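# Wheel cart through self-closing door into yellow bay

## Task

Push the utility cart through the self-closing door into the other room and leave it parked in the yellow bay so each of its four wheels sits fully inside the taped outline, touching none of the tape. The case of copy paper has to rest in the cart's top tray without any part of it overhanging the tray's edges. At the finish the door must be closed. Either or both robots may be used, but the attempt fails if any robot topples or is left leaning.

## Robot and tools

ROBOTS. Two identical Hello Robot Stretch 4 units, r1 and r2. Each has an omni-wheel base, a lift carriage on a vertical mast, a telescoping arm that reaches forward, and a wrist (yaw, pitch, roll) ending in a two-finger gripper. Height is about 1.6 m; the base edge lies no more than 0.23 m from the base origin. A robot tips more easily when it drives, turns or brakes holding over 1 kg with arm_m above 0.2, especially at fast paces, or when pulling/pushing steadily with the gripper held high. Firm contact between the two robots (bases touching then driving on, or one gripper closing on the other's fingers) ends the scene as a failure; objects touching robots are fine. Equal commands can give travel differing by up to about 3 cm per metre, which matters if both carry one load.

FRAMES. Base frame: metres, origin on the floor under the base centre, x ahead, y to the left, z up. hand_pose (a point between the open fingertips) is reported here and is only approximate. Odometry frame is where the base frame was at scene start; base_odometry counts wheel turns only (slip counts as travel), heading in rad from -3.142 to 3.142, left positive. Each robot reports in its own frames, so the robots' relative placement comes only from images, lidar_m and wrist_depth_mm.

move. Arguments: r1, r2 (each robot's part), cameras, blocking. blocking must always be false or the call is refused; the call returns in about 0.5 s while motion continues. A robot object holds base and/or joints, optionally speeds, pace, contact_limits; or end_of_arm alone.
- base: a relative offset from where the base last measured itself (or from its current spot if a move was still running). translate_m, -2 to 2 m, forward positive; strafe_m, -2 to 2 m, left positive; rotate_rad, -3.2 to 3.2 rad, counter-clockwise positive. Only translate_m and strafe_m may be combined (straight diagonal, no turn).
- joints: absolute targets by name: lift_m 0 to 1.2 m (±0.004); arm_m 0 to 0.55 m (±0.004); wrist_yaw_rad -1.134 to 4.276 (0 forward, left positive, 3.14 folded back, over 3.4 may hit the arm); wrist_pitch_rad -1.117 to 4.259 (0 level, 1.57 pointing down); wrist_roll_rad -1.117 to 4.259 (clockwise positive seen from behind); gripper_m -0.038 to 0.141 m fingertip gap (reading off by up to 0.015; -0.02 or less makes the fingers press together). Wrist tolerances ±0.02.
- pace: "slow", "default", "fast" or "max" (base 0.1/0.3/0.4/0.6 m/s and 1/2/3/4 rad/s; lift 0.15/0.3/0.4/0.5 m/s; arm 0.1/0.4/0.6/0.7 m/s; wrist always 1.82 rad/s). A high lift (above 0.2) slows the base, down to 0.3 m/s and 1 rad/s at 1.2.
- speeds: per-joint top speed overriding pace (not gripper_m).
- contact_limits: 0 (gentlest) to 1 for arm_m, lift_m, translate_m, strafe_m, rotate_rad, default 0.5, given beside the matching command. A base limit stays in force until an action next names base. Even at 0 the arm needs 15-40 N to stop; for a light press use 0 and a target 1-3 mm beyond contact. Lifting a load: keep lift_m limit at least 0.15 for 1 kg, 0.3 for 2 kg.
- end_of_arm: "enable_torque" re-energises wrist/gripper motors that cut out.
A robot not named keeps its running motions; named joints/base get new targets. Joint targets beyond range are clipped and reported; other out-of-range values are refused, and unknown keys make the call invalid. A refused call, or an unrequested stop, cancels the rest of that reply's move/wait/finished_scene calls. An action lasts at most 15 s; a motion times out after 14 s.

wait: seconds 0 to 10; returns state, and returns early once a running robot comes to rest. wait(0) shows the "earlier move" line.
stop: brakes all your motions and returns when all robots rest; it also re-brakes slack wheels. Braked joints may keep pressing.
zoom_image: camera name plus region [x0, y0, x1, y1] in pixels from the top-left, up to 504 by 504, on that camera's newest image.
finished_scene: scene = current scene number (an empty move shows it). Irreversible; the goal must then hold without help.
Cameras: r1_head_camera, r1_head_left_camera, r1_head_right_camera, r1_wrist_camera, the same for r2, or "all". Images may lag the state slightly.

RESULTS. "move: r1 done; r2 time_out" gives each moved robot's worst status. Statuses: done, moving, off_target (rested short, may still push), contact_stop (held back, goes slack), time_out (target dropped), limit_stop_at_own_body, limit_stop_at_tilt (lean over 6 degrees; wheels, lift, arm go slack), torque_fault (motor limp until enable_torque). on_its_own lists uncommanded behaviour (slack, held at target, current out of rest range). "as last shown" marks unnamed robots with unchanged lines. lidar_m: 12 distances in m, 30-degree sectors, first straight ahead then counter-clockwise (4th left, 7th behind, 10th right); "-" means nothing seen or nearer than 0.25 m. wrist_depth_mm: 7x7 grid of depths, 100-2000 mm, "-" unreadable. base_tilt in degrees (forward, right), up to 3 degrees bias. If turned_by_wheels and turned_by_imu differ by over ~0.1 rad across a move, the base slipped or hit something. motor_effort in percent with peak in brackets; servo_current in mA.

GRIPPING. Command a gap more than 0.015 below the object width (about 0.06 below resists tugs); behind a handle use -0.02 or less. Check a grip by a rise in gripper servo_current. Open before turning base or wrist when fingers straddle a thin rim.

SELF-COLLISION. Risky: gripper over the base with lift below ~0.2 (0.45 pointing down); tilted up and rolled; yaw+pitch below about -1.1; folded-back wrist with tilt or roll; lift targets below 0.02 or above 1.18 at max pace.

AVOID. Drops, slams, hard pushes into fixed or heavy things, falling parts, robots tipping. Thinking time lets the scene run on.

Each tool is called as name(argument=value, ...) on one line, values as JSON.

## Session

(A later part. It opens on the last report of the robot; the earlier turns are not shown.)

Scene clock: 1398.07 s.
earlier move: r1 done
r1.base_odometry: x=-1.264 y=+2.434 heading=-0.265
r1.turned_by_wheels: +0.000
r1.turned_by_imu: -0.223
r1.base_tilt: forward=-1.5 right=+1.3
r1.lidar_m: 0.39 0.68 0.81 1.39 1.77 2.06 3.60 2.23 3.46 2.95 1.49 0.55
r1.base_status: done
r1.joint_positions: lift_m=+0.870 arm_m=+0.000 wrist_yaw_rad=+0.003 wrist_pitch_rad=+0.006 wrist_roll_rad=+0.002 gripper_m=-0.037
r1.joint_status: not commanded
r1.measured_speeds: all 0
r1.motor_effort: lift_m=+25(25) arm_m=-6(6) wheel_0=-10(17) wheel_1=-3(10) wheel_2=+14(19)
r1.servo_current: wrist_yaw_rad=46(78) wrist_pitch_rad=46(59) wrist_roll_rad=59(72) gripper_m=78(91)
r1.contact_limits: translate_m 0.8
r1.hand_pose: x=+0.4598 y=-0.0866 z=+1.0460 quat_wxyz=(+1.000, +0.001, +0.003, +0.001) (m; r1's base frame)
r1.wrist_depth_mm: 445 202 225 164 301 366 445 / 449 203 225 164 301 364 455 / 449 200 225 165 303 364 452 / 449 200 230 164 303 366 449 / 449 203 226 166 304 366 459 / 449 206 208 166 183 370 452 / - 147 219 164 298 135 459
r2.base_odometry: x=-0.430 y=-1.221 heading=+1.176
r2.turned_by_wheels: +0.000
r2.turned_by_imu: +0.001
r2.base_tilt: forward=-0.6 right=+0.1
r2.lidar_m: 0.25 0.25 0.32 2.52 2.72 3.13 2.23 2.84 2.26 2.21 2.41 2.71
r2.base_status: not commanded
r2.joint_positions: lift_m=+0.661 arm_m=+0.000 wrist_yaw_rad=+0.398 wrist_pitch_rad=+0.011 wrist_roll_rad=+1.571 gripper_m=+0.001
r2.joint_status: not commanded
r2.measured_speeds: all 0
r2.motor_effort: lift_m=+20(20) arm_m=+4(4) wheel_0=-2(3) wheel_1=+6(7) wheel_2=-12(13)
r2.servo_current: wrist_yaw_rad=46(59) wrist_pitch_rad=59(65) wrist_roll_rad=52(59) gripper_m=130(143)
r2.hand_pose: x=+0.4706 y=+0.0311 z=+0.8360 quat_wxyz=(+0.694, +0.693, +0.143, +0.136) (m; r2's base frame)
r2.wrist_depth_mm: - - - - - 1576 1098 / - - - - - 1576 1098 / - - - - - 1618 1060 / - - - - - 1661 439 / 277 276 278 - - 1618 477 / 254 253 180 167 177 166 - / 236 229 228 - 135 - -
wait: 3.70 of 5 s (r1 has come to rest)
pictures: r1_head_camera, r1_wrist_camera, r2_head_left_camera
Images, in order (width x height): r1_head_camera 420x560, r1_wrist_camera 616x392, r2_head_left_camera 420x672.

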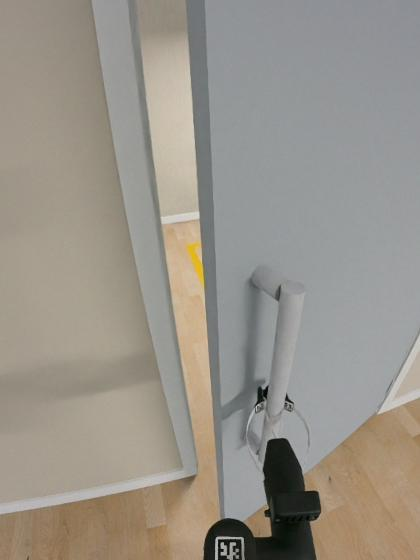

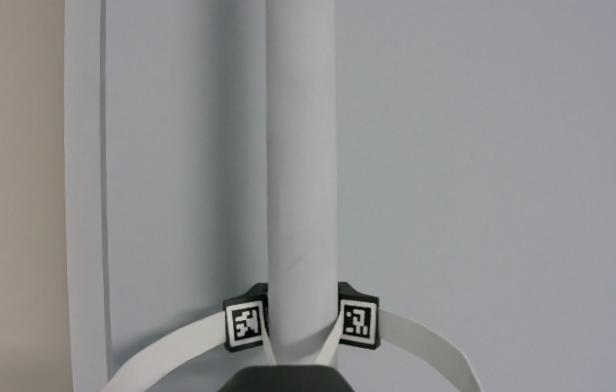

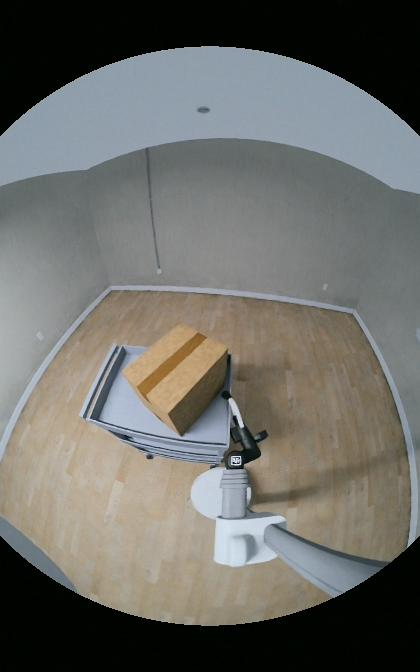

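move(blocking=false, r1={"base":{"translate_m":-0.225,"strafe_m":-0.21},"pace":"slow","contact_limits":{"translate_m":0.8}})

wait(seconds=6, cameras=["r1_head_camera","r1_wrist_camera"])

Scene clock: 1407.03 s.
move: r1 moving
r1.base_odometry: x=-1.276 y=+2.428 heading=-0.263
r1.turned_by_wheels: +0.001
r1.turned_by_imu: -0.030
r1.base_tilt: forward=-1.5 right=+1.3
r1.lidar_m: 0.39 0.69 0.80 1.33 1.77 2.03 3.39 2.24 3.52 2.96 1.61 0.56
r1.base_status: translate_m moving; strafe_m moving
r1.joint_positions: lift_m=+0.870 arm_m=+0.000 wrist_yaw_rad=+0.007 wrist_pitch_rad=+0.006 wrist_roll_rad=+0.002 gripper_m=-0.037
r1.joint_status: not commanded
r1.measured_speeds: translate_m=-0.037 strafe_m=-0.035 rotate_rad=+0.002 lift_m=+0.000 arm_m=+0.000 wrist_yaw_rad=+0.015 wrist_pitch_rad=+0.000 wrist_roll_rad=+0.000
r1.motor_effort: lift_m=+25(25) arm_m=-6(6) wheel_0=+3(10) wheel_1=-8(9) wheel_2=+19(19)
r1.servo_current: wrist_yaw_rad=52(65) wrist_pitch_rad=39(52) wrist_roll_rad=72(72) gripper_m=85(91)
r1.contact_limits: translate_m 0.8
r1.hand_pose: x=+0.4601 y=-0.0855 z=+1.0460 quat_wxyz=(+1.000, +0.001, +0.003, +0.003) (m; r1's base frame)
r1.wrist_depth_mm: 449 202 226 163 307 382 473 / 445 203 227 163 309 379 473 / 449 204 228 166 309 377 473 / 449 204 227 164 309 379 473 / - 204 228 165 310 384 477 / - 201 189 168 303 382 480 / - 151 220 164 297 397 484
r2: as last shown
r2.turned_by_imu: +0.000
r2.base_tilt: forward=-0.7 right=+0.1
r2.lidar_m: 0.25 0.25 0.32 2.51 2.75 3.12 2.24 2.87 2.26 2.21 2.39 2.71
r2.motor_effort: lift_m=+20(20) arm_m=+4(4) wheel_0=-2(2) wheel_1=+6(7) wheel_2=-12(13)
r2.servo_current: wrist_yaw_rad=52(59) wrist_pitch_rad=65(65) wrist_roll_rad=46(52) gripper_m=130(137)
r2.wrist_depth_mm: - - - - - 1576 1098 / - - - - - 1576 1118 / - - - - - 1618 1078 / - - - - - 1618 439 / 277 276 278 - - 1576 477 / 251 253 180 167 177 166 - / 236 230 228 - 135 - -
pictures: none

Scene clock: 1410.83 s.
earlier move: r1 done
r1.base_odometry: x=-1.535 y=+2.290 heading=-0.263
r1.turned_by_wheels: +0.001
r1.turned_by_imu: -0.314
r1.base_tilt: forward=-1.5 right=+1.3
r1.lidar_m: 0.35 0.85 0.89 1.15 1.81 1.86 2.40 2.07 2.05 3.11 2.88 1.39
r1.base_status: done
r1.joint_positions: lift_m=+0.870 arm_m=+0.000 wrist_yaw_rad=+0.015 wrist_pitch_rad=+0.005 wrist_roll_rad=+0.002 gripper_m=-0.037
r1.joint_status: not commanded
r1.measured_speeds: all 0
r1.motor_effort: lift_m=+25(25) arm_m=-9(9) wheel_0=+7(10) wheel_1=-5(11) wheel_2=+24(26)
r1.servo_current: wrist_yaw_rad=78(98) wrist_pitch_rad=39(52) wrist_roll_rad=65(72) gripper_m=85(91)
r1.contact_limits: translate_m 0.8
r1.hand_pose: x=+0.4610 y=-0.0831 z=+1.0463 quat_wxyz=(+1.000, +0.001, +0.002, +0.008) (m; r1's base frame)
r1.wrist_depth_mm: 141 187 236 167 - - - / 141 180 235 166 - - - / 141 181 236 167 1098 - - / 151 188 236 167 - - - / 141 181 236 167 - - - / 142 180 183 168 178 - - / 144 151 222 168 157 - -
r2.base_odometry: x=-0.430 y=-1.221 heading=+1.176
r2.turned_by_wheels: +0.000
r2.turned_by_imu: +0.001
r2.base_tilt: forward=-0.6 right=+0.1
r2.lidar_m: 0.25 0.25 0.35 2.52 2.76 3.05 2.03 2.86 2.26 2.23 2.37 2.72
r2.base_status: not commanded
r2.joint_positions: lift_m=+0.661 arm_m=+0.000 wrist_yaw_rad=+0.398 wrist_pitch_rad=+0.011 wrist_roll_rad=+1.571 gripper_m=+0.001
r2.joint_status: not commanded
r2.measured_speeds: all 0
r2.motor_effort: lift_m=+20(20) arm_m=+4(4) wheel_0=-2(3) wheel_1=+6(7) wheel_2=-12(13)
r2.servo_current: wrist_yaw_rad=52(59) wrist_pitch_rad=59(65) wrist_roll_rad=39(59) gripper_m=137(143)
r2.hand_pose: x=+0.4706 y=+0.0311 z=+0.8360 quat_wxyz=(+0.694, +0.693, +0.143, +0.136) (m; r2's base frame)
r2.wrist_depth_mm: - - - - - 1537 1098 / - - - - - 1576 1118 / - - - - - 1618 1060 / - - - - - 1618 442 / 276 277 277 - - 1618 480 / 253 254 181 167 177 166 - / 236 229 227 - 134 - -
wait: 3.80 of 6 s (r1 has come to rest)
pictures: r1_head_camera, r1_wrist_camera
Images, in order (width x height): r1_head_camera 420x560, r1_wrist_camera 616x392.

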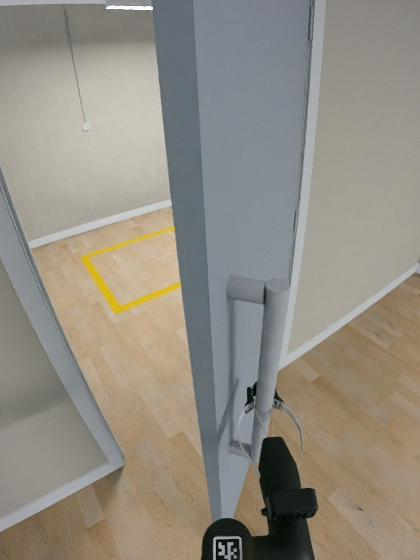

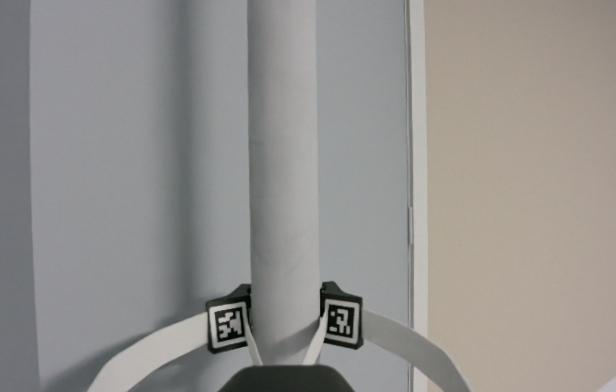

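move(blocking=false, r1={"base":{"translate_m":-0.02,"strafe_m":-0.3},"pace":"slow","contact_limits":{"translate_m":0.8}})

wait(seconds=6, cameras=["r1_head_camera","r1_wrist_camera"])

Scene clock: 1416.73 s.
move: r1 moving
r1.base_odometry: x=-1.540 y=+2.277 heading=-0.260
r1.turned_by_wheels: +0.002
r1.turned_by_imu: +0.000
r1.base_tilt: forward=-1.5 right=+1.2
r1.lidar_m: 0.35 0.87 0.91 1.15 1.83 1.87 2.41 2.06 2.05 3.12 2.87 1.44
r1.base_status: translate_m moving; strafe_m moving
r1.joint_positions: lift_m=+0.870 arm_m=+0.000 wrist_yaw_rad=+0.017 wrist_pitch_rad=+0.005 wrist_roll_rad=+0.002 gripper_m=-0.037
r1.joint_status: not commanded
r1.measured_speeds: translate_m=-0.005 strafe_m=-0.055 rotate_rad=+0.000 lift_m=+0.000 arm_m=+0.000 wrist_yaw_rad=+0.000 wrist_pitch_rad=-0.002 wrist_roll_rad=+0.000
r1.motor_effort: lift_m=+25(25) arm_m=-9(9) wheel_0=+12(13) wheel_1=-7(10) wheel_2=+22(26)
r1.servo_current: wrist_yaw_rad=104(104) wrist_pitch_rad=46(52) wrist_roll_rad=52(59) gripper_m=85(91)
r1.contact_limits: translate_m 0.8
r1.hand_pose: x=+0.4611 y=-0.0826 z=+1.0463 quat_wxyz=(+1.000, +0.001, +0.002, +0.008) (m; r1's base frame)
r1.wrist_depth_mm: 144 193 230 167 - - - / 144 185 229 168 - - - / 144 185 229 168 - - - / 158 191 229 168 - - - / 143 183 228 168 - - - / 142 182 182 173 177 - - / 146 153 224 167 144 - -
r2: as last shown
r2.turned_by_imu: +0.000
r2.base_tilt: forward=-0.7 right=+0.0
r2.lidar_m: 0.25 0.25 0.35 2.52 2.73 3.06 2.03 2.84 2.26 2.21 2.36 2.70
r2.motor_effort: lift_m=+20(20) arm_m=+4(4) wheel_0=-2(2) wheel_1=+6(6) wheel_2=-12(13)
r2.servo_current: wrist_yaw_rad=52(52) wrist_pitch_rad=52(65) wrist_roll_rad=52(59) gripper_m=137(137)
r2.wrist_depth_mm: - - - - - 1537 1118 / - - - - - 1576 1118 / - - - - - 1618 1078 / - - - - - 1661 439 / 276 278 277 - - 1618 477 / 253 254 180 167 177 166 - / 236 229 228 - 134 - -
pictures: none

Scene clock: 1420.43 s.
earlier move: r1 done
r1.base_odometry: x=-1.632 y=+2.005 heading=-0.261
r1.turned_by_wheels: +0.000
r1.turned_by_imu: +0.005
r1.base_tilt: forward=-1.6 right=+1.2
r1.lidar_m: 0.30 4.01 1.08 1.40 2.03 2.11 2.74 1.84 2.29 2.83 2.66 1.72
r1.base_status: done
r1.joint_positions: lift_m=+0.870 arm_m=+0.000 wrist_yaw_rad=+0.017 wrist_pitch_rad=+0.003 wrist_roll_rad=+0.002 gripper_m=-0.037
r1.joint_status: not commanded
r1.measured_speeds: all 0
r1.motor_effort: lift_m=+24(25) arm_m=+4(9) wheel_0=+15(24) wheel_1=+0(10) wheel_2=+7(26)
r1.servo_current: wrist_yaw_rad=98(124) wrist_pitch_rad=46(52) wrist_roll_rad=52(65) gripper_m=65(91)
r1.contact_limits: translate_m 0.8
r1.hand_pose: x=+0.4607 y=-0.0826 z=+1.0468 quat_wxyz=(+1.000, +0.001, +0.002, +0.008) (m; r1's base frame)
r1.wrist_depth_mm: 142 197 156 166 - - - / 142 210 156 165 - - - / 135 196 262 - - - - / 135 195 159 163 - - - / 134 195 160 - - - - / 133 191 163 176 - - - / 138 156 174 148 136 - -
r2.base_odometry: x=-0.430 y=-1.221 heading=+1.176
r2.turned_by_wheels: +0.000
r2.turned_by_imu: +0.001
r2.base_tilt: forward=-0.7 right=+0.1
r2.lidar_m: 0.25 0.25 0.32 2.51 2.73 2.93 1.84 2.86 2.25 2.20 2.38 2.71
r2.base_status: not commanded
r2.joint_positions: lift_m=+0.661 arm_m=+0.000 wrist_yaw_rad=+0.398 wrist_pitch_rad=+0.011 wrist_roll_rad=+1.571 gripper_m=+0.001
r2.joint_status: not commanded
r2.measured_speeds: all 0
r2.motor_effort: lift_m=+20(20) arm_m=+4(4) wheel_0=-2(3) wheel_1=+6(7) wheel_2=-13(13)
r2.servo_current: wrist_yaw_rad=33(59) wrist_pitch_rad=59(65) wrist_roll_rad=33(59) gripper_m=137(143)
r2.hand_pose: x=+0.4706 y=+0.0311 z=+0.8360 quat_wxyz=(+0.694, +0.693, +0.143, +0.136) (m; r2's base frame)
r2.wrist_depth_mm: - - - - - 1537 1118 / - - - - - 1576 1118 / - - - - - 1618 1042 / - - - - - 1618 442 / 274 278 278 - - 1618 477 / 253 253 180 167 176 166 - / 236 229 228 - 134 - -
wait: 3.70 of 6 s (r1 has come to rest)
pictures: r1_head_camera, r1_wrist_camera
Images, in order (width x height): r1_head_camera 420x560, r1_wrist_camera 616x392.

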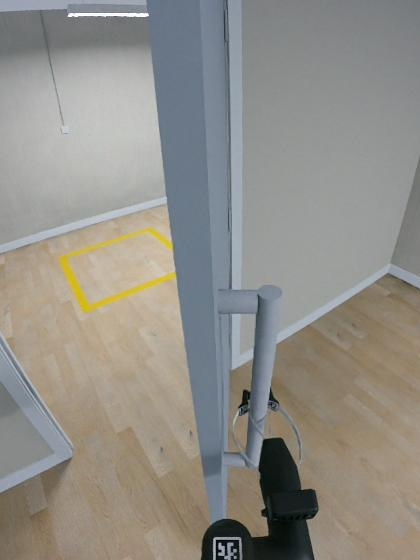

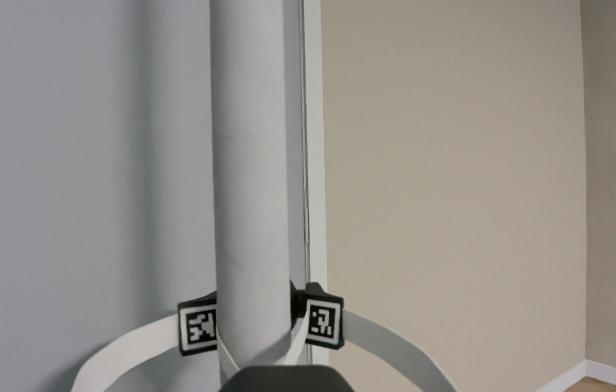

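move(blocking=false, r1={"base":{"translate_m":0.05,"strafe_m":-0.35},"pace":"slow","contact_limits":{"translate_m":0.8}})

wait(seconds=6, cameras=["r1_head_camera","r1_wrist_camera"])

move(blocking=false, r1={"base":{"rotate_rad":0.5},"pace":"slow","contact_limits":{"rotate_rad":0.7}})

wait(seconds=4, cameras=["r1_head_camera","r1_wrist_camera","r1_head_left_camera"])

Scene clock: 1441.03 s.
move: r1 moving
r1.base_odometry: x=-1.634 y=+1.992 heading=-0.259
r1.turned_by_wheels: +0.002
r1.turned_by_imu: +0.000
r1.base_tilt: forward=-1.6 right=+1.2
r1.lidar_m: 0.31 4.01 1.08 1.42 2.07 2.10 2.75 1.82 2.28 2.85 2.64 1.71
r1.base_status: translate_m moving; strafe_m moving
r1.joint_positions: lift_m=+0.870 arm_m=+0.000 wrist_yaw_rad=+0.017 wrist_pitch_rad=+0.003 wrist_roll_rad=+0.002 gripper_m=-0.037
r1.joint_status: not commanded
r1.measured_speeds: translate_m=+0.007 strafe_m=-0.053 rotate_rad=-0.004 lift_m=+0.000 arm_m=+0.000 wrist_yaw_rad=+0.000 wrist_pitch_rad=+0.000 wrist_roll_rad=+0.000
r1.motor_effort: lift_m=+24(24) arm_m=+4(4) wheel_0=+23(23) wheel_1=-1(3) wheel_2=+3(5)
r1.servo_current: wrist_yaw_rad=117(117) wrist_pitch_rad=52(52) wrist_roll_rad=46(59) gripper_m=52(65)
r1.contact_limits: translate_m 0.8
r1.hand_pose: x=+0.4607 y=-0.0826 z=+1.0468 quat_wxyz=(+1.000, +0.001, +0.002, +0.008) (m; r1's base frame)
r1.wrist_depth_mm: 147 206 155 - - - - / 142 206 156 - - - - / 141 206 156 - - - - / 135 204 156 - - - - / 147 201 156 - - - - / 146 189 156 181 - - - / 138 167 173 147 136 - -
r2: as last shown
r2.turned_by_imu: +0.003
r2.base_tilt: forward=-0.6 right=+0.1
r2.lidar_m: 0.25 0.25 0.32 2.52 2.74 2.91 1.83 2.86 2.24 2.23 2.39 2.72
r2.servo_current: wrist_yaw_rad=52(59) wrist_pitch_rad=59(59) wrist_roll_rad=39(52) gripper_m=143(143)
r2.wrist_depth_mm: - - - - - 1537 1098 / - - - - - 1576 1118 / - - - - - 1576 1078 / - - - - - 1576 439 / 277 276 278 - - 1618 477 / 253 253 180 166 177 166 - / 236 230 228 - 134 - -
pictures: none

Scene clock: 1445.27 s.
earlier move: r1 done
r1.base_odometry: x=-1.673 y=+1.655 heading=-0.258
r1.turned_by_wheels: +0.001
r1.turned_by_imu: +0.031
r1.base_tilt: forward=-1.6 right=+1.2
r1.lidar_m: 0.30 4.15 1.33 1.64 2.38 2.43 3.22 1.68 2.12 2.48 2.33 1.91
r1.base_status: done
r1.joint_positions: lift_m=+0.870 arm_m=+0.000 wrist_yaw_rad=+0.019 wrist_pitch_rad=+0.003 wrist_roll_rad=+0.002 gripper_m=-0.037
r1.joint_status: not commanded
r1.measured_speeds: all 0
r1.on_its_own: wrist_yaw_rad is at rest, and its servo_current (111 mA) is outside its rest range (0 to 104 mA)
r1.motor_effort: lift_m=+24(25) arm_m=-4(4) wheel_0=+14(23) wheel_1=-2(6) wheel_2=+17(17)
r1.servo_current: wrist_yaw_rad=111(130) wrist_pitch_rad=39(52) wrist_roll_rad=52(72) gripper_m=52(65)
r1.contact_limits: translate_m 0.8
r1.hand_pose: x=+0.4609 y=-0.0819 z=+1.0468 quat_wxyz=(+1.000, +0.001, +0.002, +0.010) (m; r1's base frame)
r1.wrist_depth_mm: - 265 162 160 - - - / 120 257 160 163 - - - / 110 214 161 163 - - - / 116 208 162 163 - - - / 115 234 163 163 - - - / 113 196 179 167 - - - / 110 142 176 147 136 - -
r2.base_odometry: x=-0.430 y=-1.221 heading=+1.176
r2.turned_by_wheels: +0.000
r2.turned_by_imu: +0.001
r2.base_tilt: forward=-0.7 right=+0.1
r2.lidar_m: 0.25 0.25 0.34 2.52 2.72 1.76 1.68 2.87 2.27 2.23 2.38 2.72
r2.base_status: not commanded
r2.joint_positions: lift_m=+0.661 arm_m=+0.000 wrist_yaw_rad=+0.398 wrist_pitch_rad=+0.011 wrist_roll_rad=+1.571 gripper_m=+0.001
r2.joint_status: not commanded
r2.measured_speeds: all 0
r2.motor_effort: lift_m=+20(20) arm_m=+4(5) wheel_0=-2(3) wheel_1=+6(7) wheel_2=-12(13)
r2.servo_current: wrist_yaw_rad=46(59) wrist_pitch_rad=59(65) wrist_roll_rad=39(59) gripper_m=137(143)
r2.hand_pose: x=+0.4706 y=+0.0311 z=+0.8360 quat_wxyz=(+0.694, +0.693, +0.143, +0.136) (m; r2's base frame)
r2.wrist_depth_mm: - - - - - 1576 1098 / - - - - - 1576 1118 / - - - - - 1618 1042 / - - - - - 1618 439 / 276 277 277 - - 1618 480 / 252 254 181 167 176 166 - / 236 229 227 - 134 - -
wait: 4.23 of 6 s (r1 has come to rest)
pictures: r1_head_camera, r1_wrist_camera
Images, in order (width x height): r1_head_camera 420x560, r1_wrist_camera 616x392.

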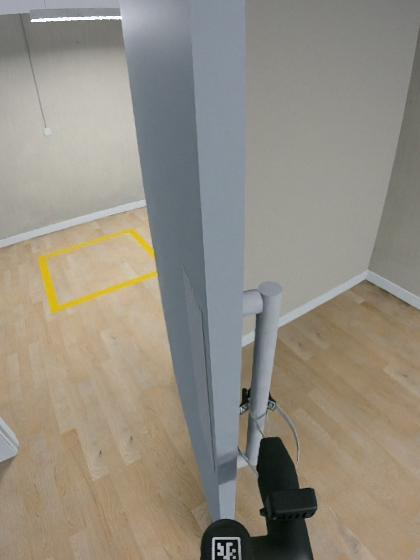

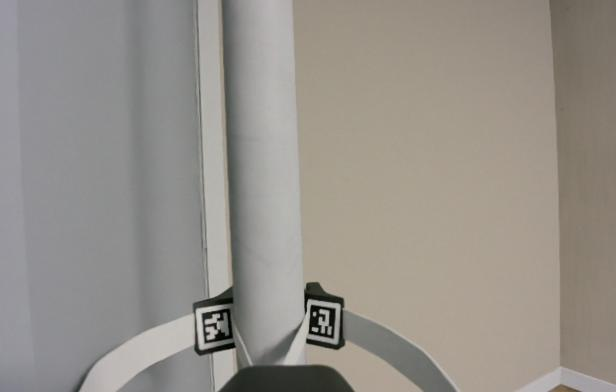

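Scene clock: 1445.77 s.
move: r1 moving
r1.base_odometry: x=-1.673 y=+1.655 heading=-0.135
r1.turned_by_wheels: +0.123
r1.turned_by_imu: +0.124
r1.base_tilt: forward=-1.6 right=+1.3
r1.lidar_m: 0.28 4.14 1.32 1.86 2.36 2.53 3.62 1.65 3.17 2.41 2.33 1.64
r1.base_status: rotate_rad moving
r1.joint_positions: lift_m=+0.870 arm_m=+0.000 wrist_yaw_rad=+0.003 wrist_pitch_rad=+0.003 wrist_roll_rad=+0.002 gripper_m=-0.037
r1.joint_status: not commanded
r1.measured_speeds: translate_m=-0.003 strafe_m=+0.000 rotate_rad=+0.489 lift_m=+0.000 arm_m=+0.000 wrist_yaw_rad=-0.021 wrist_pitch_rad=+0.000 wrist_roll_rad=+0.000
r1.motor_effort: lift_m=+25(25) arm_m=-1(4) wheel_0=-3(12) wheel_1=-4(6) wheel_2=-7(16)
r1.servo_current: wrist_yaw_rad=59(117) wrist_pitch_rad=46(46) wrist_roll_rad=39(59) gripper_m=59(59)
r1.contact_limits: rotate_rad 0.7
r1.hand_pose: x=+0.4595 y=-0.0865 z=+1.0468 quat_wxyz=(+1.000, +0.001, +0.002, +0.002) (m; r1's base frame)
r1.wrist_depth_mm: - 224 330 153 - - - / - 170 325 153 - - - / - 169 322 154 - - - / - 167 317 154 - - - / - 165 382 154 - - - / 109 162 182 157 174 - - / - 137 278 154 143 - -
r2: as last shown
r2.turned_by_imu: +0.000
r2.lidar_m: 0.25 0.25 0.33 2.53 2.72 1.79 1.70 2.88 2.26 2.23 2.40 2.72
r2.motor_effort: lift_m=+20(20) arm_m=+4(4) wheel_0=-2(2) wheel_1=+6(7) wheel_2=-12(12)
r2.servo_current: wrist_yaw_rad=33(65) wrist_pitch_rad=65(65) wrist_roll_rad=52(59) gripper_m=130(137)
r2.wrist_depth_mm: - - - - - 1576 1098 / - - - - - 1576 1138 / - - - - - 1576 1060 / - - - - - 1618 442 / 277 277 278 - - 1661 477 / 253 253 180 167 177 166 - / 236 230 226 - 135 - -
pictures: none

Scene clock: 1446.97 s.
earlier move: r1 done
r1.base_odometry: x=-1.673 y=+1.655 heading=+0.242
r1.turned_by_wheels: +0.377
r1.turned_by_imu: +0.380
r1.base_tilt: forward=-1.6 right=+1.3
r1.lidar_m: 0.32 1.33 1.62 2.36 2.42 3.14 1.67 2.12 2.51 2.32 1.92 1.11
r1.base_status: done
r1.joint_positions: lift_m=+0.870 arm_m=+0.000 wrist_yaw_rad=+0.010 wrist_pitch_rad=+0.003 wrist_roll_rad=+0.002 gripper_m=-0.037
r1.joint_status: not commanded
r1.measured_speeds: all 0
r1.motor_effort: lift_m=+24(25) arm_m=-4(4) wheel_0=+6(12) wheel_1=-3(6) wheel_2=+7(16)
r1.servo_current: wrist_yaw_rad=72(117) wrist_pitch_rad=46(52) wrist_roll_rad=39(65) gripper_m=52(59)
r1.contact_limits: rotate_rad 0.7
r1.hand_pose: x=+0.4601 y=-0.0846 z=+1.0468 quat_wxyz=(+1.000, +0.001, +0.002, +0.005) (m; r1's base frame)
r1.wrist_depth_mm: 140 172 195 131 508 - - / 136 167 195 129 508 - - / 136 167 204 131 508 - - / 132 166 203 136 564 - - / 132 166 194 129 559 - - / 131 165 178 132 178 - - / 135 148 200 130 156 - -
r2.base_odometry: x=-0.430 y=-1.221 heading=+1.176
r2.turned_by_wheels: +0.000
r2.turned_by_imu: +0.000
r2.base_tilt: forward=-0.7 right=+0.0
r2.lidar_m: 0.27 0.25 0.33 2.52 2.74 1.76 1.66 2.88 2.24 2.21 2.39 2.74
r2.base_status: not commanded
r2.joint_positions: lift_m=+0.661 arm_m=+0.000 wrist_yaw_rad=+0.398 wrist_pitch_rad=+0.011 wrist_roll_rad=+1.571 gripper_m=+0.001
r2.joint_status: not commanded
r2.measured_speeds: all 0
r2.motor_effort: lift_m=+20(20) arm_m=+4(4) wheel_0=-2(3) wheel_1=+6(7) wheel_2=-12(13)
r2.servo_current: wrist_yaw_rad=39(65) wrist_pitch_rad=65(65) wrist_roll_rad=52(59) gripper_m=130(143)
r2.hand_pose: x=+0.4706 y=+0.0311 z=+0.8360 quat_wxyz=(+0.694, +0.693, +0.143, +0.136) (m; r2's base frame)
r2.wrist_depth_mm: - - - - - 1576 1098 / - - - - - 1576 1138 / - - - - - 1576 1060 / - - - - - 1576 442 / 276 277 278 - - 1661 477 / 252 254 180 167 177 166 - / 236 229 227 - 134 - -
wait: 1.20 of 4 s (r1 has come to rest)
pictures: r1_head_camera, r1_head_left_camera, r1_wrist_camera
Images, in order (width x height): r1_head_camera 420x560, r1_head_left_camera 420x672, r1_wrist_camera 616x392.

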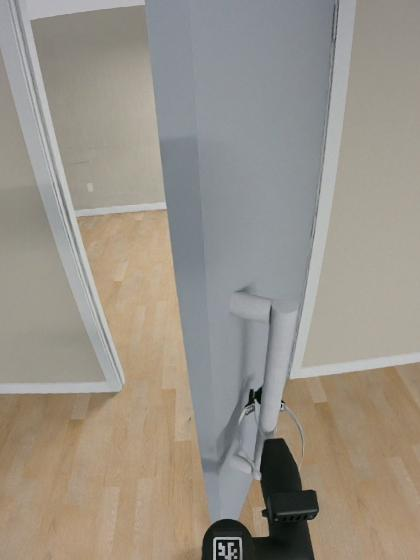

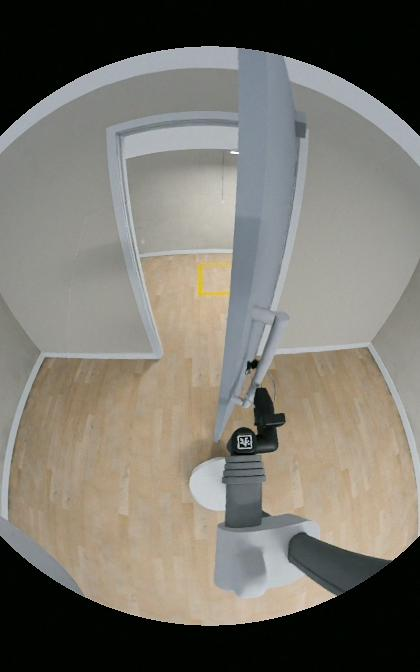

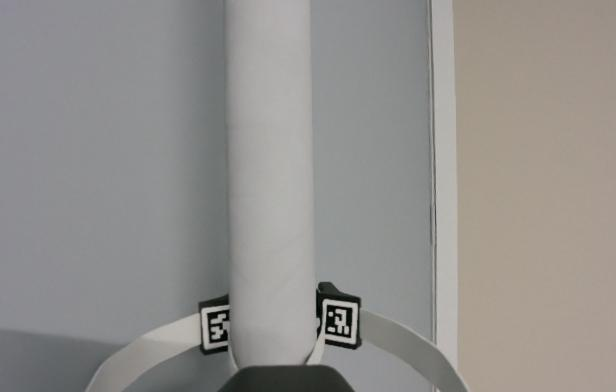

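move(blocking=false, r1={"base":{"translate_m":0.02,"strafe_m":-0.3},"pace":"slow","contact_limits":{"translate_m":0.8}})

wait(seconds=6)

move(blocking=false, r1={"base":{"rotate_rad":0.5},"pace":"slow","contact_limits":{"rotate_rad":0.7}})

wait(seconds=4, cameras=["r1_wrist_camera","r1_head_left_camera"])

Scene clock: 1461.43 s.
move: r1 moving
r1.base_odometry: x=-1.669 y=+1.642 heading=+0.244
r1.turned_by_wheels: +0.002
r1.turned_by_imu: +0.001
r1.base_tilt: forward=-1.6 right=+1.2
r1.lidar_m: 0.31 1.33 1.61 2.39 2.44 3.15 1.67 2.12 2.48 2.32 1.93 1.19
r1.base_status: translate_m moving; strafe_m moving
r1.joint_positions: lift_m=+0.870 arm_m=+0.000 wrist_yaw_rad=+0.010 wrist_pitch_rad=+0.003 wrist_roll_rad=+0.002 gripper_m=-0.037
r1.joint_status: not commanded
r1.measured_speeds: translate_m=+0.003 strafe_m=-0.054 rotate_rad=+0.002 lift_m=+0.000 arm_m=+0.000 wrist_yaw_rad=+0.000 wrist_pitch_rad=+0.000 wrist_roll_rad=+0.000
r1.motor_effort: lift_m=+24(24) arm_m=-2(4) wheel_0=+20(20) wheel_1=-4(8) wheel_2=+3(7)
r1.servo_current: wrist_yaw_rad=52(78) wrist_pitch_rad=46(52) wrist_roll_rad=46(59) gripper_m=52(59)
r1.contact_limits: translate_m 0.8
r1.hand_pose: x=+0.4601 y=-0.0846 z=+1.0468 quat_wxyz=(+1.000, +0.001, +0.002, +0.005) (m; r1's base frame)
r1.wrist_depth_mm: 139 178 128 137 525 - - / 136 171 200 129 525 - - / 140 171 200 136 521 - - / 135 171 200 135 521 - - / 139 170 131 130 462 - - / 135 169 133 135 - - - / 138 153 175 134 141 - -
r2: as last shown
r2.turned_by_imu: +0.001
r2.base_tilt: forward=-0.6 right=+0.1
r2.lidar_m: 0.25 0.25 0.32 2.50 2.75 1.77 1.68 2.87 2.25 2.21 2.39 2.73
r2.motor_effort: lift_m=+20(20) arm_m=+4(4) wheel_0=-2(2) wheel_1=+6(7) wheel_2=-12(12)
r2.servo_current: wrist_yaw_rad=33(59) wrist_pitch_rad=52(59) wrist_roll_rad=33(52) gripper_m=143(143)
r2.wrist_depth_mm: - - - - - 1537 1098 / - - - - - 1537 1078 / - - - - - 1618 1060 / - - - - - 1661 442 / 276 277 277 - - 1618 477 / 253 253 180 167 177 166 - / 236 229 228 - 135 - -
pictures: none

Scene clock: 1465.13 s.
earlier move: r1 done
r1.base_odometry: x=-1.581 y=+1.369 heading=+0.244
r1.turned_by_wheels: +0.000
r1.turned_by_imu: +0.304
r1.base_tilt: forward=-1.6 right=+1.2
r1.lidar_m: 0.31 1.47 2.33 2.58 2.93 1.68 2.02 2.56 2.13 2.11 1.51 0.66
r1.base_status: done
r1.joint_positions: lift_m=+0.870 arm_m=+0.000 wrist_yaw_rad=+0.013 wrist_pitch_rad=+0.002 wrist_roll_rad=+0.002 gripper_m=-0.037
r1.joint_status: not commanded
r1.measured_speeds: all 0
r1.motor_effort: lift_m=+23(24) arm_m=+6(11) wheel_0=+23(31) wheel_1=+3(10) wheel_2=-2(8)
r1.servo_current: wrist_yaw_rad=78(98) wrist_pitch_rad=39(52) wrist_roll_rad=46(78) gripper_m=46(59)
r1.contact_limits: translate_m 0.8
r1.hand_pose: x=+0.4601 y=-0.0838 z=+1.0472 quat_wxyz=(+1.000, +0.001, +0.001, +0.006) (m; r1's base frame)
r1.wrist_depth_mm: 138 167 111 115 379 554 - / 135 166 111 115 375 549 - / 138 162 111 115 373 549 - / 135 162 112 120 375 549 - / 138 162 112 115 375 544 - / 138 161 113 115 353 544 - / 138 151 114 115 314 - -
r2.base_odometry: x=-0.430 y=-1.221 heading=+1.176
r2.turned_by_wheels: +0.000
r2.turned_by_imu: +0.001
r2.base_tilt: forward=-0.7 right=+0.1
r2.lidar_m: 0.26 0.25 0.32 2.51 2.73 1.69 1.75 2.86 2.26 2.22 2.38 2.71
r2.base_status: not commanded
r2.joint_positions: lift_m=+0.661 arm_m=+0.000 wrist_yaw_rad=+0.398 wrist_pitch_rad=+0.011 wrist_roll_rad=+1.571 gripper_m=+0.001
r2.joint_status: not commanded
r2.measured_speeds: all 0
r2.motor_effort: lift_m=+20(20) arm_m=+4(5) wheel_0=-2(3) wheel_1=+6(7) wheel_2=-13(13)
r2.servo_current: wrist_yaw_rad=52(59) wrist_pitch_rad=52(65) wrist_roll_rad=39(59) gripper_m=143(143)
r2.hand_pose: x=+0.4706 y=+0.0311 z=+0.8360 quat_wxyz=(+0.694, +0.693, +0.143, +0.136) (m; r2's base frame)
r2.wrist_depth_mm: - - - - - 1537 1098 / - - - - - 1576 1098 / - - - - - 1576 1078 / - - - - - 1576 442 / 276 278 277 - - 1661 473 / 252 253 180 166 176 166 - / 236 230 228 - 134 - -
wait: 3.70 of 6 s (r1 has come to rest)
pictures: none

Scene clock: 1465.63 s.
move: r1 moving
r1.base_odometry: x=-1.581 y=+1.369 heading=+0.368
r1.turned_by_wheels: +0.124
r1.turned_by_imu: +0.124
r1.base_tilt: forward=-1.6 right=+1.3
r1.lidar_m: 0.34 1.53 2.57 2.60 3.17 1.68 2.03 2.40 2.14 2.16 1.38 0.37
r1.base_status: rotate_rad moving
r1.joint_positions: lift_m=+0.870 arm_m=+0.000 wrist_yaw_rad=+0.003 wrist_pitch_rad=+0.002 wrist_roll_rad=+0.002 gripper_m=-0.037
r1.joint_status: not commanded
r1.measured_speeds: translate_m=-0.003 strafe_m=+0.000 rotate_rad=+0.490 lift_m=+0.000 arm_m=+0.000 wrist_yaw_rad=-0.016 wrist_pitch_rad=+0.000 wrist_roll_rad=+0.000
r1.motor_effort: lift_m=+24(24) arm_m=-2(6) wheel_0=-3(21) wheel_1=-6(7) wheel_2=-2(5)
r1.servo_current: wrist_yaw_rad=59(85) wrist_pitch_rad=39(46) wrist_roll_rad=39(72) gripper_m=52(52)
r1.contact_limits: rotate_rad 0.7
r1.hand_pose: x=+0.4596 y=-0.0866 z=+1.0472 quat_wxyz=(+1.000, +0.001, +0.001, +0.001) (m; r1's base frame)
r1.wrist_depth_mm: 139 165 180 116 340 466 - / 136 166 185 116 338 459 - / 140 161 180 117 338 492 891 / 137 161 180 - 336 492 - / 140 161 185 118 336 488 - / 139 160 171 129 182 488 904 / 138 150 171 117 304 135 -
r2: as last shown
r2.turned_by_imu: +0.000
r2.lidar_m: 0.25 0.25 0.33 2.49 2.74 1.70 1.74 2.85 2.24 2.21 2.38 2.71
r2.motor_effort: lift_m=+20(20) arm_m=+4(4) wheel_0=-2(3) wheel_1=+6(6) wheel_2=-12(13)
r2.servo_current: wrist_yaw_rad=52(52) wrist_pitch_rad=59(65) wrist_roll_rad=33(59) gripper_m=137(143)
r2.wrist_depth_mm: - - - - - 1537 1078 / - - - - - 1576 1098 / - - - - - 1618 1060 / - - - - - 1618 445 / 276 277 278 - - 1618 480 / 253 253 181 167 176 166 - / 236 230 227 - 134 - -
pictures: none

Scene clock: 1466.93 s.
earlier move: r1 done
r1.base_odometry: x=-1.581 y=+1.369 heading=+0.743
r1.turned_by_wheels: +0.375
r1.turned_by_imu: +0.212
r1.base_tilt: forward=+0.7 right=+2.6
r1.lidar_m: 0.37 1.74 2.50 2.65 1.74 1.69 3.13 2.30 2.19 1.68 1.14 0.50
r1.base_status: done
r1.joint_positions: lift_m=+0.870 arm_m=+0.001 wrist_yaw_rad=-0.003 wrist_pitch_rad=-0.008 wrist_roll_rad=+0.001 gripper_m=-0.037
r1.joint_status: not commanded
r1.measured_speeds: all 0
r1.motor_effort: lift_m=+20(24) arm_m=-10(10) wheel_0=-14(26) wheel_1=-3(8) wheel_2=+6(9)
r1.servo_current: wrist_yaw_rad=52(85) wrist_pitch_rad=46(59) wrist_roll_rad=52(72) gripper_m=52(59)
r1.contact_limits: rotate_rad 0.7
r1.hand_pose: x=+0.4596 y=-0.0882 z=+1.0503 quat_wxyz=(+1.000, +0.001, -0.004, -0.001) (m; r1's base frame)
r1.wrist_depth_mm: - 211 225 161 279 319 362 / - 211 226 163 278 317 359 / - 213 226 163 279 315 362 / - 213 227 163 279 317 359 / - 213 228 165 281 317 362 / - 210 218 166 179 320 362 / - 141 221 163 282 304 364
r2.base_odometry: x=-0.430 y=-1.221 heading=+1.176
r2.turned_by_wheels: +0.000
r2.turned_by_imu: +0.000
r2.base_tilt: forward=-0.6 right=+0.1
r2.lidar_m: 0.25 0.25 0.34 2.53 2.74 1.68 1.70 2.88 2.25 2.23 2.40 2.74
r2.base_status: not commanded
r2.joint_positions: lift_m=+0.661 arm_m=+0.000 wrist_yaw_rad=+0.398 wrist_pitch_rad=+0.011 wrist_roll_rad=+1.571 gripper_m=+0.001
r2.joint_status: not commanded
r2.measured_speeds: all 0
r2.motor_effort: lift_m=+20(20) arm_m=+4(4) wheel_0=-2(3) wheel_1=+6(7) wheel_2=-12(13)
r2.servo_current: wrist_yaw_rad=46(59) wrist_pitch_rad=59(65) wrist_roll_rad=46(59) gripper_m=143(143)
r2.hand_pose: x=+0.4706 y=+0.0311 z=+0.8360 quat_wxyz=(+0.694, +0.693, +0.143, +0.136) (m; r2's base frame)
r2.wrist_depth_mm: - - - - - 1537 1098 / - - - - - 1618 1098 / - - - - - 1618 1060 / - - - - - 1618 442 / 276 277 277 - - 1618 480 / 252 254 181 167 176 166 - / 236 230 229 - 135 - -
wait: 1.30 of 4 s (r1 has come to rest)
pictures: r1_head_left_camera, r1_wrist_camera
Images, in order (width x height): r1_head_left_camera 420x672, r1_wrist_camera 616x392.

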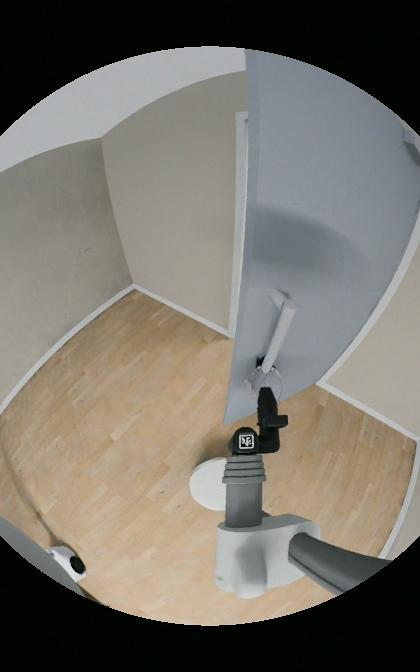

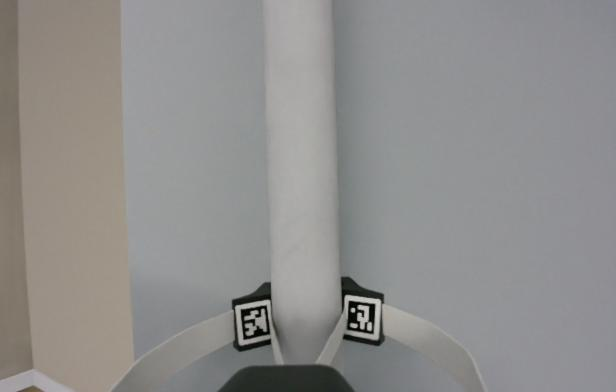

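move(blocking=false, r1={"base":{"translate_m":-0.19,"strafe_m":-0.12},"pace":"slow","contact_limits":{"translate_m":0.8}})

wait(seconds=5)

move(blocking=false, r1={"base":{"translate_m":-0.12,"strafe_m":-0.2},"pace":"slow","contact_limits":{"translate_m":0.8}})

wait(seconds=5, cameras=["r1_wrist_camera","r1_head_left_camera","r2_head_left_camera"])

Scene clock: 1483.60 s.
move: r1 moving
r1.base_odometry: x=-1.585 y=+1.355 heading=+0.744
r1.turned_by_wheels: +0.001
r1.turned_by_imu: -0.363
r1.base_tilt: forward=-1.5 right=+1.3
r1.lidar_m: 0.38 1.35 2.25 2.42 2.72 1.65 1.71 2.82 2.33 2.31 1.51 0.62
r1.base_status: translate_m moving; strafe_m moving
r1.joint_positions: lift_m=+0.870 arm_m=+0.001 wrist_yaw_rad=+0.006 wrist_pitch_rad=+0.004 wrist_roll_rad=+0.001 gripper_m=-0.037
r1.joint_status: not commanded
r1.measured_speeds: translate_m=-0.046 strafe_m=-0.031 rotate_rad=+0.004 lift_m=+0.000 arm_m=+0.000 wrist_yaw_rad=+0.000 wrist_pitch_rad=+0.000 wrist_roll_rad=+0.000
r1.motor_effort: lift_m=+20(20) arm_m=-10(10) wheel_0=+0(3) wheel_1=-4(9) wheel_2=+17(20)
r1.servo_current: wrist_yaw_rad=65(72) wrist_pitch_rad=52(52) wrist_roll_rad=59(65) gripper_m=52(52)
r1.contact_limits: translate_m 0.8
r1.hand_pose: x=+0.4604 y=-0.0856 z=+1.0469 quat_wxyz=(+1.000, +0.001, +0.002, +0.003) (m; r1's base frame)
r1.wrist_depth_mm: 172 191 224 161 359 496 - / 188 187 224 162 362 496 - / 173 188 224 164 359 496 - / 176 188 224 165 362 492 - / 178 188 224 165 362 500 - / - 189 208 166 334 500 917 / - 175 213 164 336 124 -
r2: as last shown
r2.turned_by_imu: +0.001
r2.base_tilt: forward=-0.7 right=+0.0
r2.lidar_m: 0.25 0.25 0.34 2.52 2.74 1.70 1.68 2.88 2.27 2.21 2.39 2.72
r2.motor_effort: lift_m=+20(20) arm_m=+4(5) wheel_0=-2(2) wheel_1=+6(6) wheel_2=-12(13)
r2.servo_current: wrist_yaw_rad=46(59) wrist_pitch_rad=59(65) wrist_roll_rad=39(52) gripper_m=130(143)
r2.wrist_depth_mm: - - - - - 1576 1118 / - - - - - 1576 1118 / - - - - - 1618 1042 / - - - - - 1618 442 / 276 278 277 - - 1618 480 / 252 253 180 166 176 166 - / 236 230 228 - 134 - -
pictures: none

Scene clock: 1486.53 s.
earlier move: r1 done
r1.base_odometry: x=-1.639 y=+1.152 heading=+0.745
r1.turned_by_wheels: +0.000
r1.turned_by_imu: -0.529
r1.base_tilt: forward=-1.6 right=+1.2
r1.lidar_m: 0.32 1.31 1.37 2.23 2.33 2.60 1.68 1.67 2.93 2.42 2.38 1.50
r1.base_status: done
r1.joint_positions: lift_m=+0.870 arm_m=+0.000 wrist_yaw_rad=+0.015 wrist_pitch_rad=+0.002 wrist_roll_rad=+0.001 gripper_m=-0.037
r1.joint_status: not commanded
r1.measured_speeds: all 0
r1.motor_effort: lift_m=+20(20) arm_m=-4(11) wheel_0=+9(18) wheel_1=+1(26) wheel_2=+7(28)
r1.servo_current: wrist_yaw_rad=78(124) wrist_pitch_rad=39(52) wrist_roll_rad=39(72) gripper_m=52(59)
r1.contact_limits: translate_m 0.8
r1.hand_pose: x=+0.4606 y=-0.0831 z=+1.0475 quat_wxyz=(+1.000, +0.001, +0.001, +0.007) (m; r1's base frame)
r1.wrist_depth_mm: 124 193 235 160 - - - / 135 182 235 161 - - - / 130 181 251 - - - - / 135 191 249 160 - - - / 129 189 247 160 - - - / 128 178 180 172 - - - / 127 151 240 160 140 - -
r2.base_odometry: x=-0.430 y=-1.221 heading=+1.176
r2.turned_by_wheels: +0.000
r2.turned_by_imu: +0.000
r2.base_tilt: forward=-0.6 right=+0.1
r2.lidar_m: 0.25 0.25 0.33 2.52 2.72 1.84 1.68 2.86 2.27 2.22 2.39 2.70
r2.base_status: not commanded
r2.joint_positions: lift_m=+0.661 arm_m=+0.000 wrist_yaw_rad=+0.398 wrist_pitch_rad=+0.011 wrist_roll_rad=+1.571 gripper_m=+0.001
r2.joint_status: not commanded
r2.measured_speeds: all 0
r2.motor_effort: lift_m=+20(20) arm_m=+4(5) wheel_0=-2(3) wheel_1=+6(7) wheel_2=-12(13)
r2.servo_current: wrist_yaw_rad=52(65) wrist_pitch_rad=65(65) wrist_roll_rad=39(52) gripper_m=137(143)
r2.hand_pose: x=+0.4706 y=+0.0311 z=+0.8360 quat_wxyz=(+0.694, +0.693, +0.143, +0.136) (m; r2's base frame)
r2.wrist_depth_mm: - - - - - 1576 1078 / - - - - - 1618 1098 / - - - - - 1576 1042 / - - - - - 1661 442 / 277 277 277 - - 1537 477 / 252 253 180 167 177 166 - / 236 229 228 - 134 - -
wait: 2.93 of 5 s (r1 has come to rest)
pictures: none

Scene clock: 1487.03 s.
move: r1 moving
r1.base_odometry: x=-1.636 y=+1.140 heading=+0.747
r1.turned_by_wheels: +0.002
r1.turned_by_imu: +0.002
r1.base_tilt: forward=-1.5 right=+1.3
r1.lidar_m: 0.33 1.32 1.40 2.25 2.33 2.63 1.67 1.66 2.92 2.39 2.36 1.56
r1.base_status: translate_m moving; strafe_m moving
r1.joint_positions: lift_m=+0.870 arm_m=+0.000 wrist_yaw_rad=+0.016 wrist_pitch_rad=+0.002 wrist_roll_rad=+0.001 gripper_m=-0.037
r1.joint_status: not commanded
r1.measured_speeds: translate_m=-0.024 strafe_m=-0.042 rotate_rad=-0.001 lift_m=+0.000 arm_m=+0.002 wrist_yaw_rad=+0.000 wrist_pitch_rad=+0.000 wrist_roll_rad=+0.000
r1.motor_effort: lift_m=+20(20) arm_m=-5(5) wheel_0=+13(17) wheel_1=-8(10) wheel_2=+23(23)
r1.servo_current: wrist_yaw_rad=91(104) wrist_pitch_rad=46(46) wrist_roll_rad=46(59) gripper_m=52(52)
r1.contact_limits: translate_m 0.8
r1.hand_pose: x=+0.4608 y=-0.0829 z=+1.0475 quat_wxyz=(+1.000, +0.001, +0.001, +0.008) (m; r1's base frame)
r1.wrist_depth_mm: 124 193 254 162 - - - / 134 180 253 163 - - - / 128 181 251 166 - - - / 128 189 248 163 - - - / 127 177 242 165 - - - / 126 175 179 169 - - - / 124 148 235 165 144 - -
r2: as last shown
r2.lidar_m: 0.25 0.25 0.33 2.53 2.76 1.78 1.68 2.87 2.24 2.22 2.39 2.73
r2.motor_effort: lift_m=+20(20) arm_m=+4(5) wheel_0=-2(3) wheel_1=+6(7) wheel_2=-12(12)
r2.servo_current: wrist_yaw_rad=39(52) wrist_pitch_rad=59(65) wrist_roll_rad=46(52) gripper_m=130(137)
r2.wrist_depth_mm: - - - - - 1537 1098 / - - - - - 1576 1098 / - - - - - 1618 1078 / - - - - - 1618 445 / 276 277 278 - - 1618 480 / 252 253 181 166 176 166 - / 236 229 228 - 135 - -
pictures: none

Scene clock: 1490.20 s.
earlier move: r1 done
r1.base_odometry: x=-1.591 y=+0.925 heading=+0.747
r1.turned_by_wheels: +0.000
r1.turned_by_imu: +0.051
r1.base_tilt: forward=-1.5 right=+1.2
r1.lidar_m: 0.32 1.44 1.48 2.45 2.46 2.83 1.62 2.01 2.66 2.24 2.25 1.52
r1.base_status: done
r1.joint_positions: lift_m=+0.870 arm_m=+0.000 wrist_yaw_rad=+0.020 wrist_pitch_rad=+0.002 wrist_roll_rad=+0.001 gripper_m=-0.037
r1.joint_status: not commanded
r1.measured_speeds: all 0
r1.on_its_own: wrist_yaw_rad is at rest, and its servo_current (111 mA) is outside its rest range (0 to 104 mA)
r1.motor_effort: lift_m=+20(20) arm_m=-9(11) wheel_0=+9(23) wheel_1=-5(18) wheel_2=+24(30)
r1.servo_current: wrist_yaw_rad=111(137) wrist_pitch_rad=46(52) wrist_roll_rad=52(65) gripper_m=52(59)
r1.contact_limits: translate_m 0.8
r1.hand_pose: x=+0.4614 y=-0.0816 z=+1.0475 quat_wxyz=(+1.000, +0.001, +0.001, +0.010) (m; r1's base frame)
r1.wrist_depth_mm: 138 195 266 166 - - - / 125 182 266 164 - - - / 125 182 262 165 - - - / 131 190 258 165 - - - / 129 187 256 167 - - - / 127 175 180 172 - - - / 126 146 243 166 145 - -
r2.base_odometry: x=-0.430 y=-1.221 heading=+1.176
r2.turned_by_wheels: +0.000
r2.turned_by_imu: +0.000
r2.base_tilt: forward=-0.7 right=+0.0
r2.lidar_m: 0.25 0.25 0.32 2.52 2.73 1.63 1.63 2.87 2.27 2.22 2.38 2.73
r2.base_status: not commanded
r2.joint_positions: lift_m=+0.661 arm_m=+0.000 wrist_yaw_rad=+0.398 wrist_pitch_rad=+0.011 wrist_roll_rad=+1.571 gripper_m=+0.001
r2.joint_status: not commanded
r2.measured_speeds: all 0
r2.motor_effort: lift_m=+20(20) arm_m=+4(5) wheel_0=-2(3) wheel_1=+6(7) wheel_2=-12(13)
r2.servo_current: wrist_yaw_rad=39(72) wrist_pitch_rad=52(65) wrist_roll_rad=52(65) gripper_m=137(143)
r2.hand_pose: x=+0.4706 y=+0.0311 z=+0.8360 quat_wxyz=(+0.694, +0.693, +0.143, +0.136) (m; r2's base frame)
r2.wrist_depth_mm: - - - - - 1537 1098 / - - - - - 1576 1098 / - - - - - 1618 1060 / - - - - - 1618 439 / 277 277 277 - - 1618 477 / 253 254 180 167 177 167 - / 236 229 228 - 135 - -
wait: 3.17 of 5 s (r1 has come to rest)
pictures: r1_head_left_camera, r1_wrist_camera, r2_head_left_camera
Images, in order (width x height): r1_head_left_camera 420x672, r1_wrist_camera 616x392, r2_head_left_camera 420x672.

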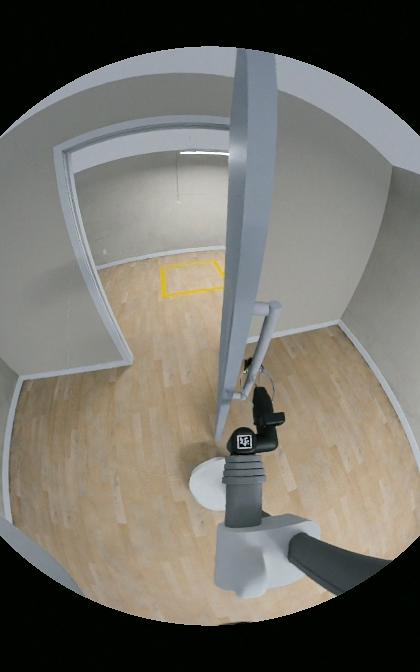

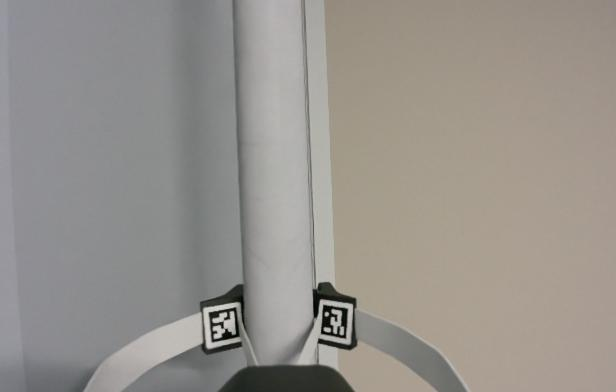

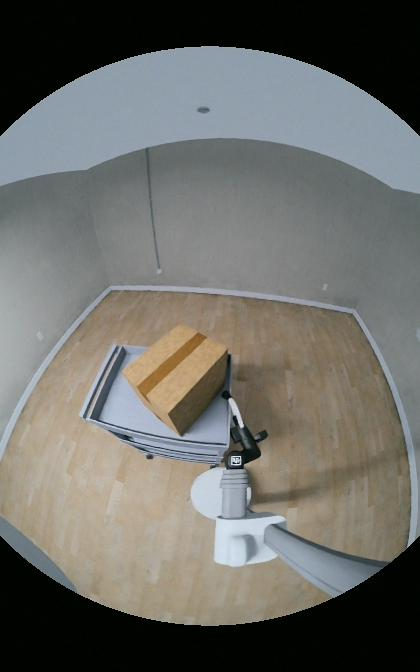

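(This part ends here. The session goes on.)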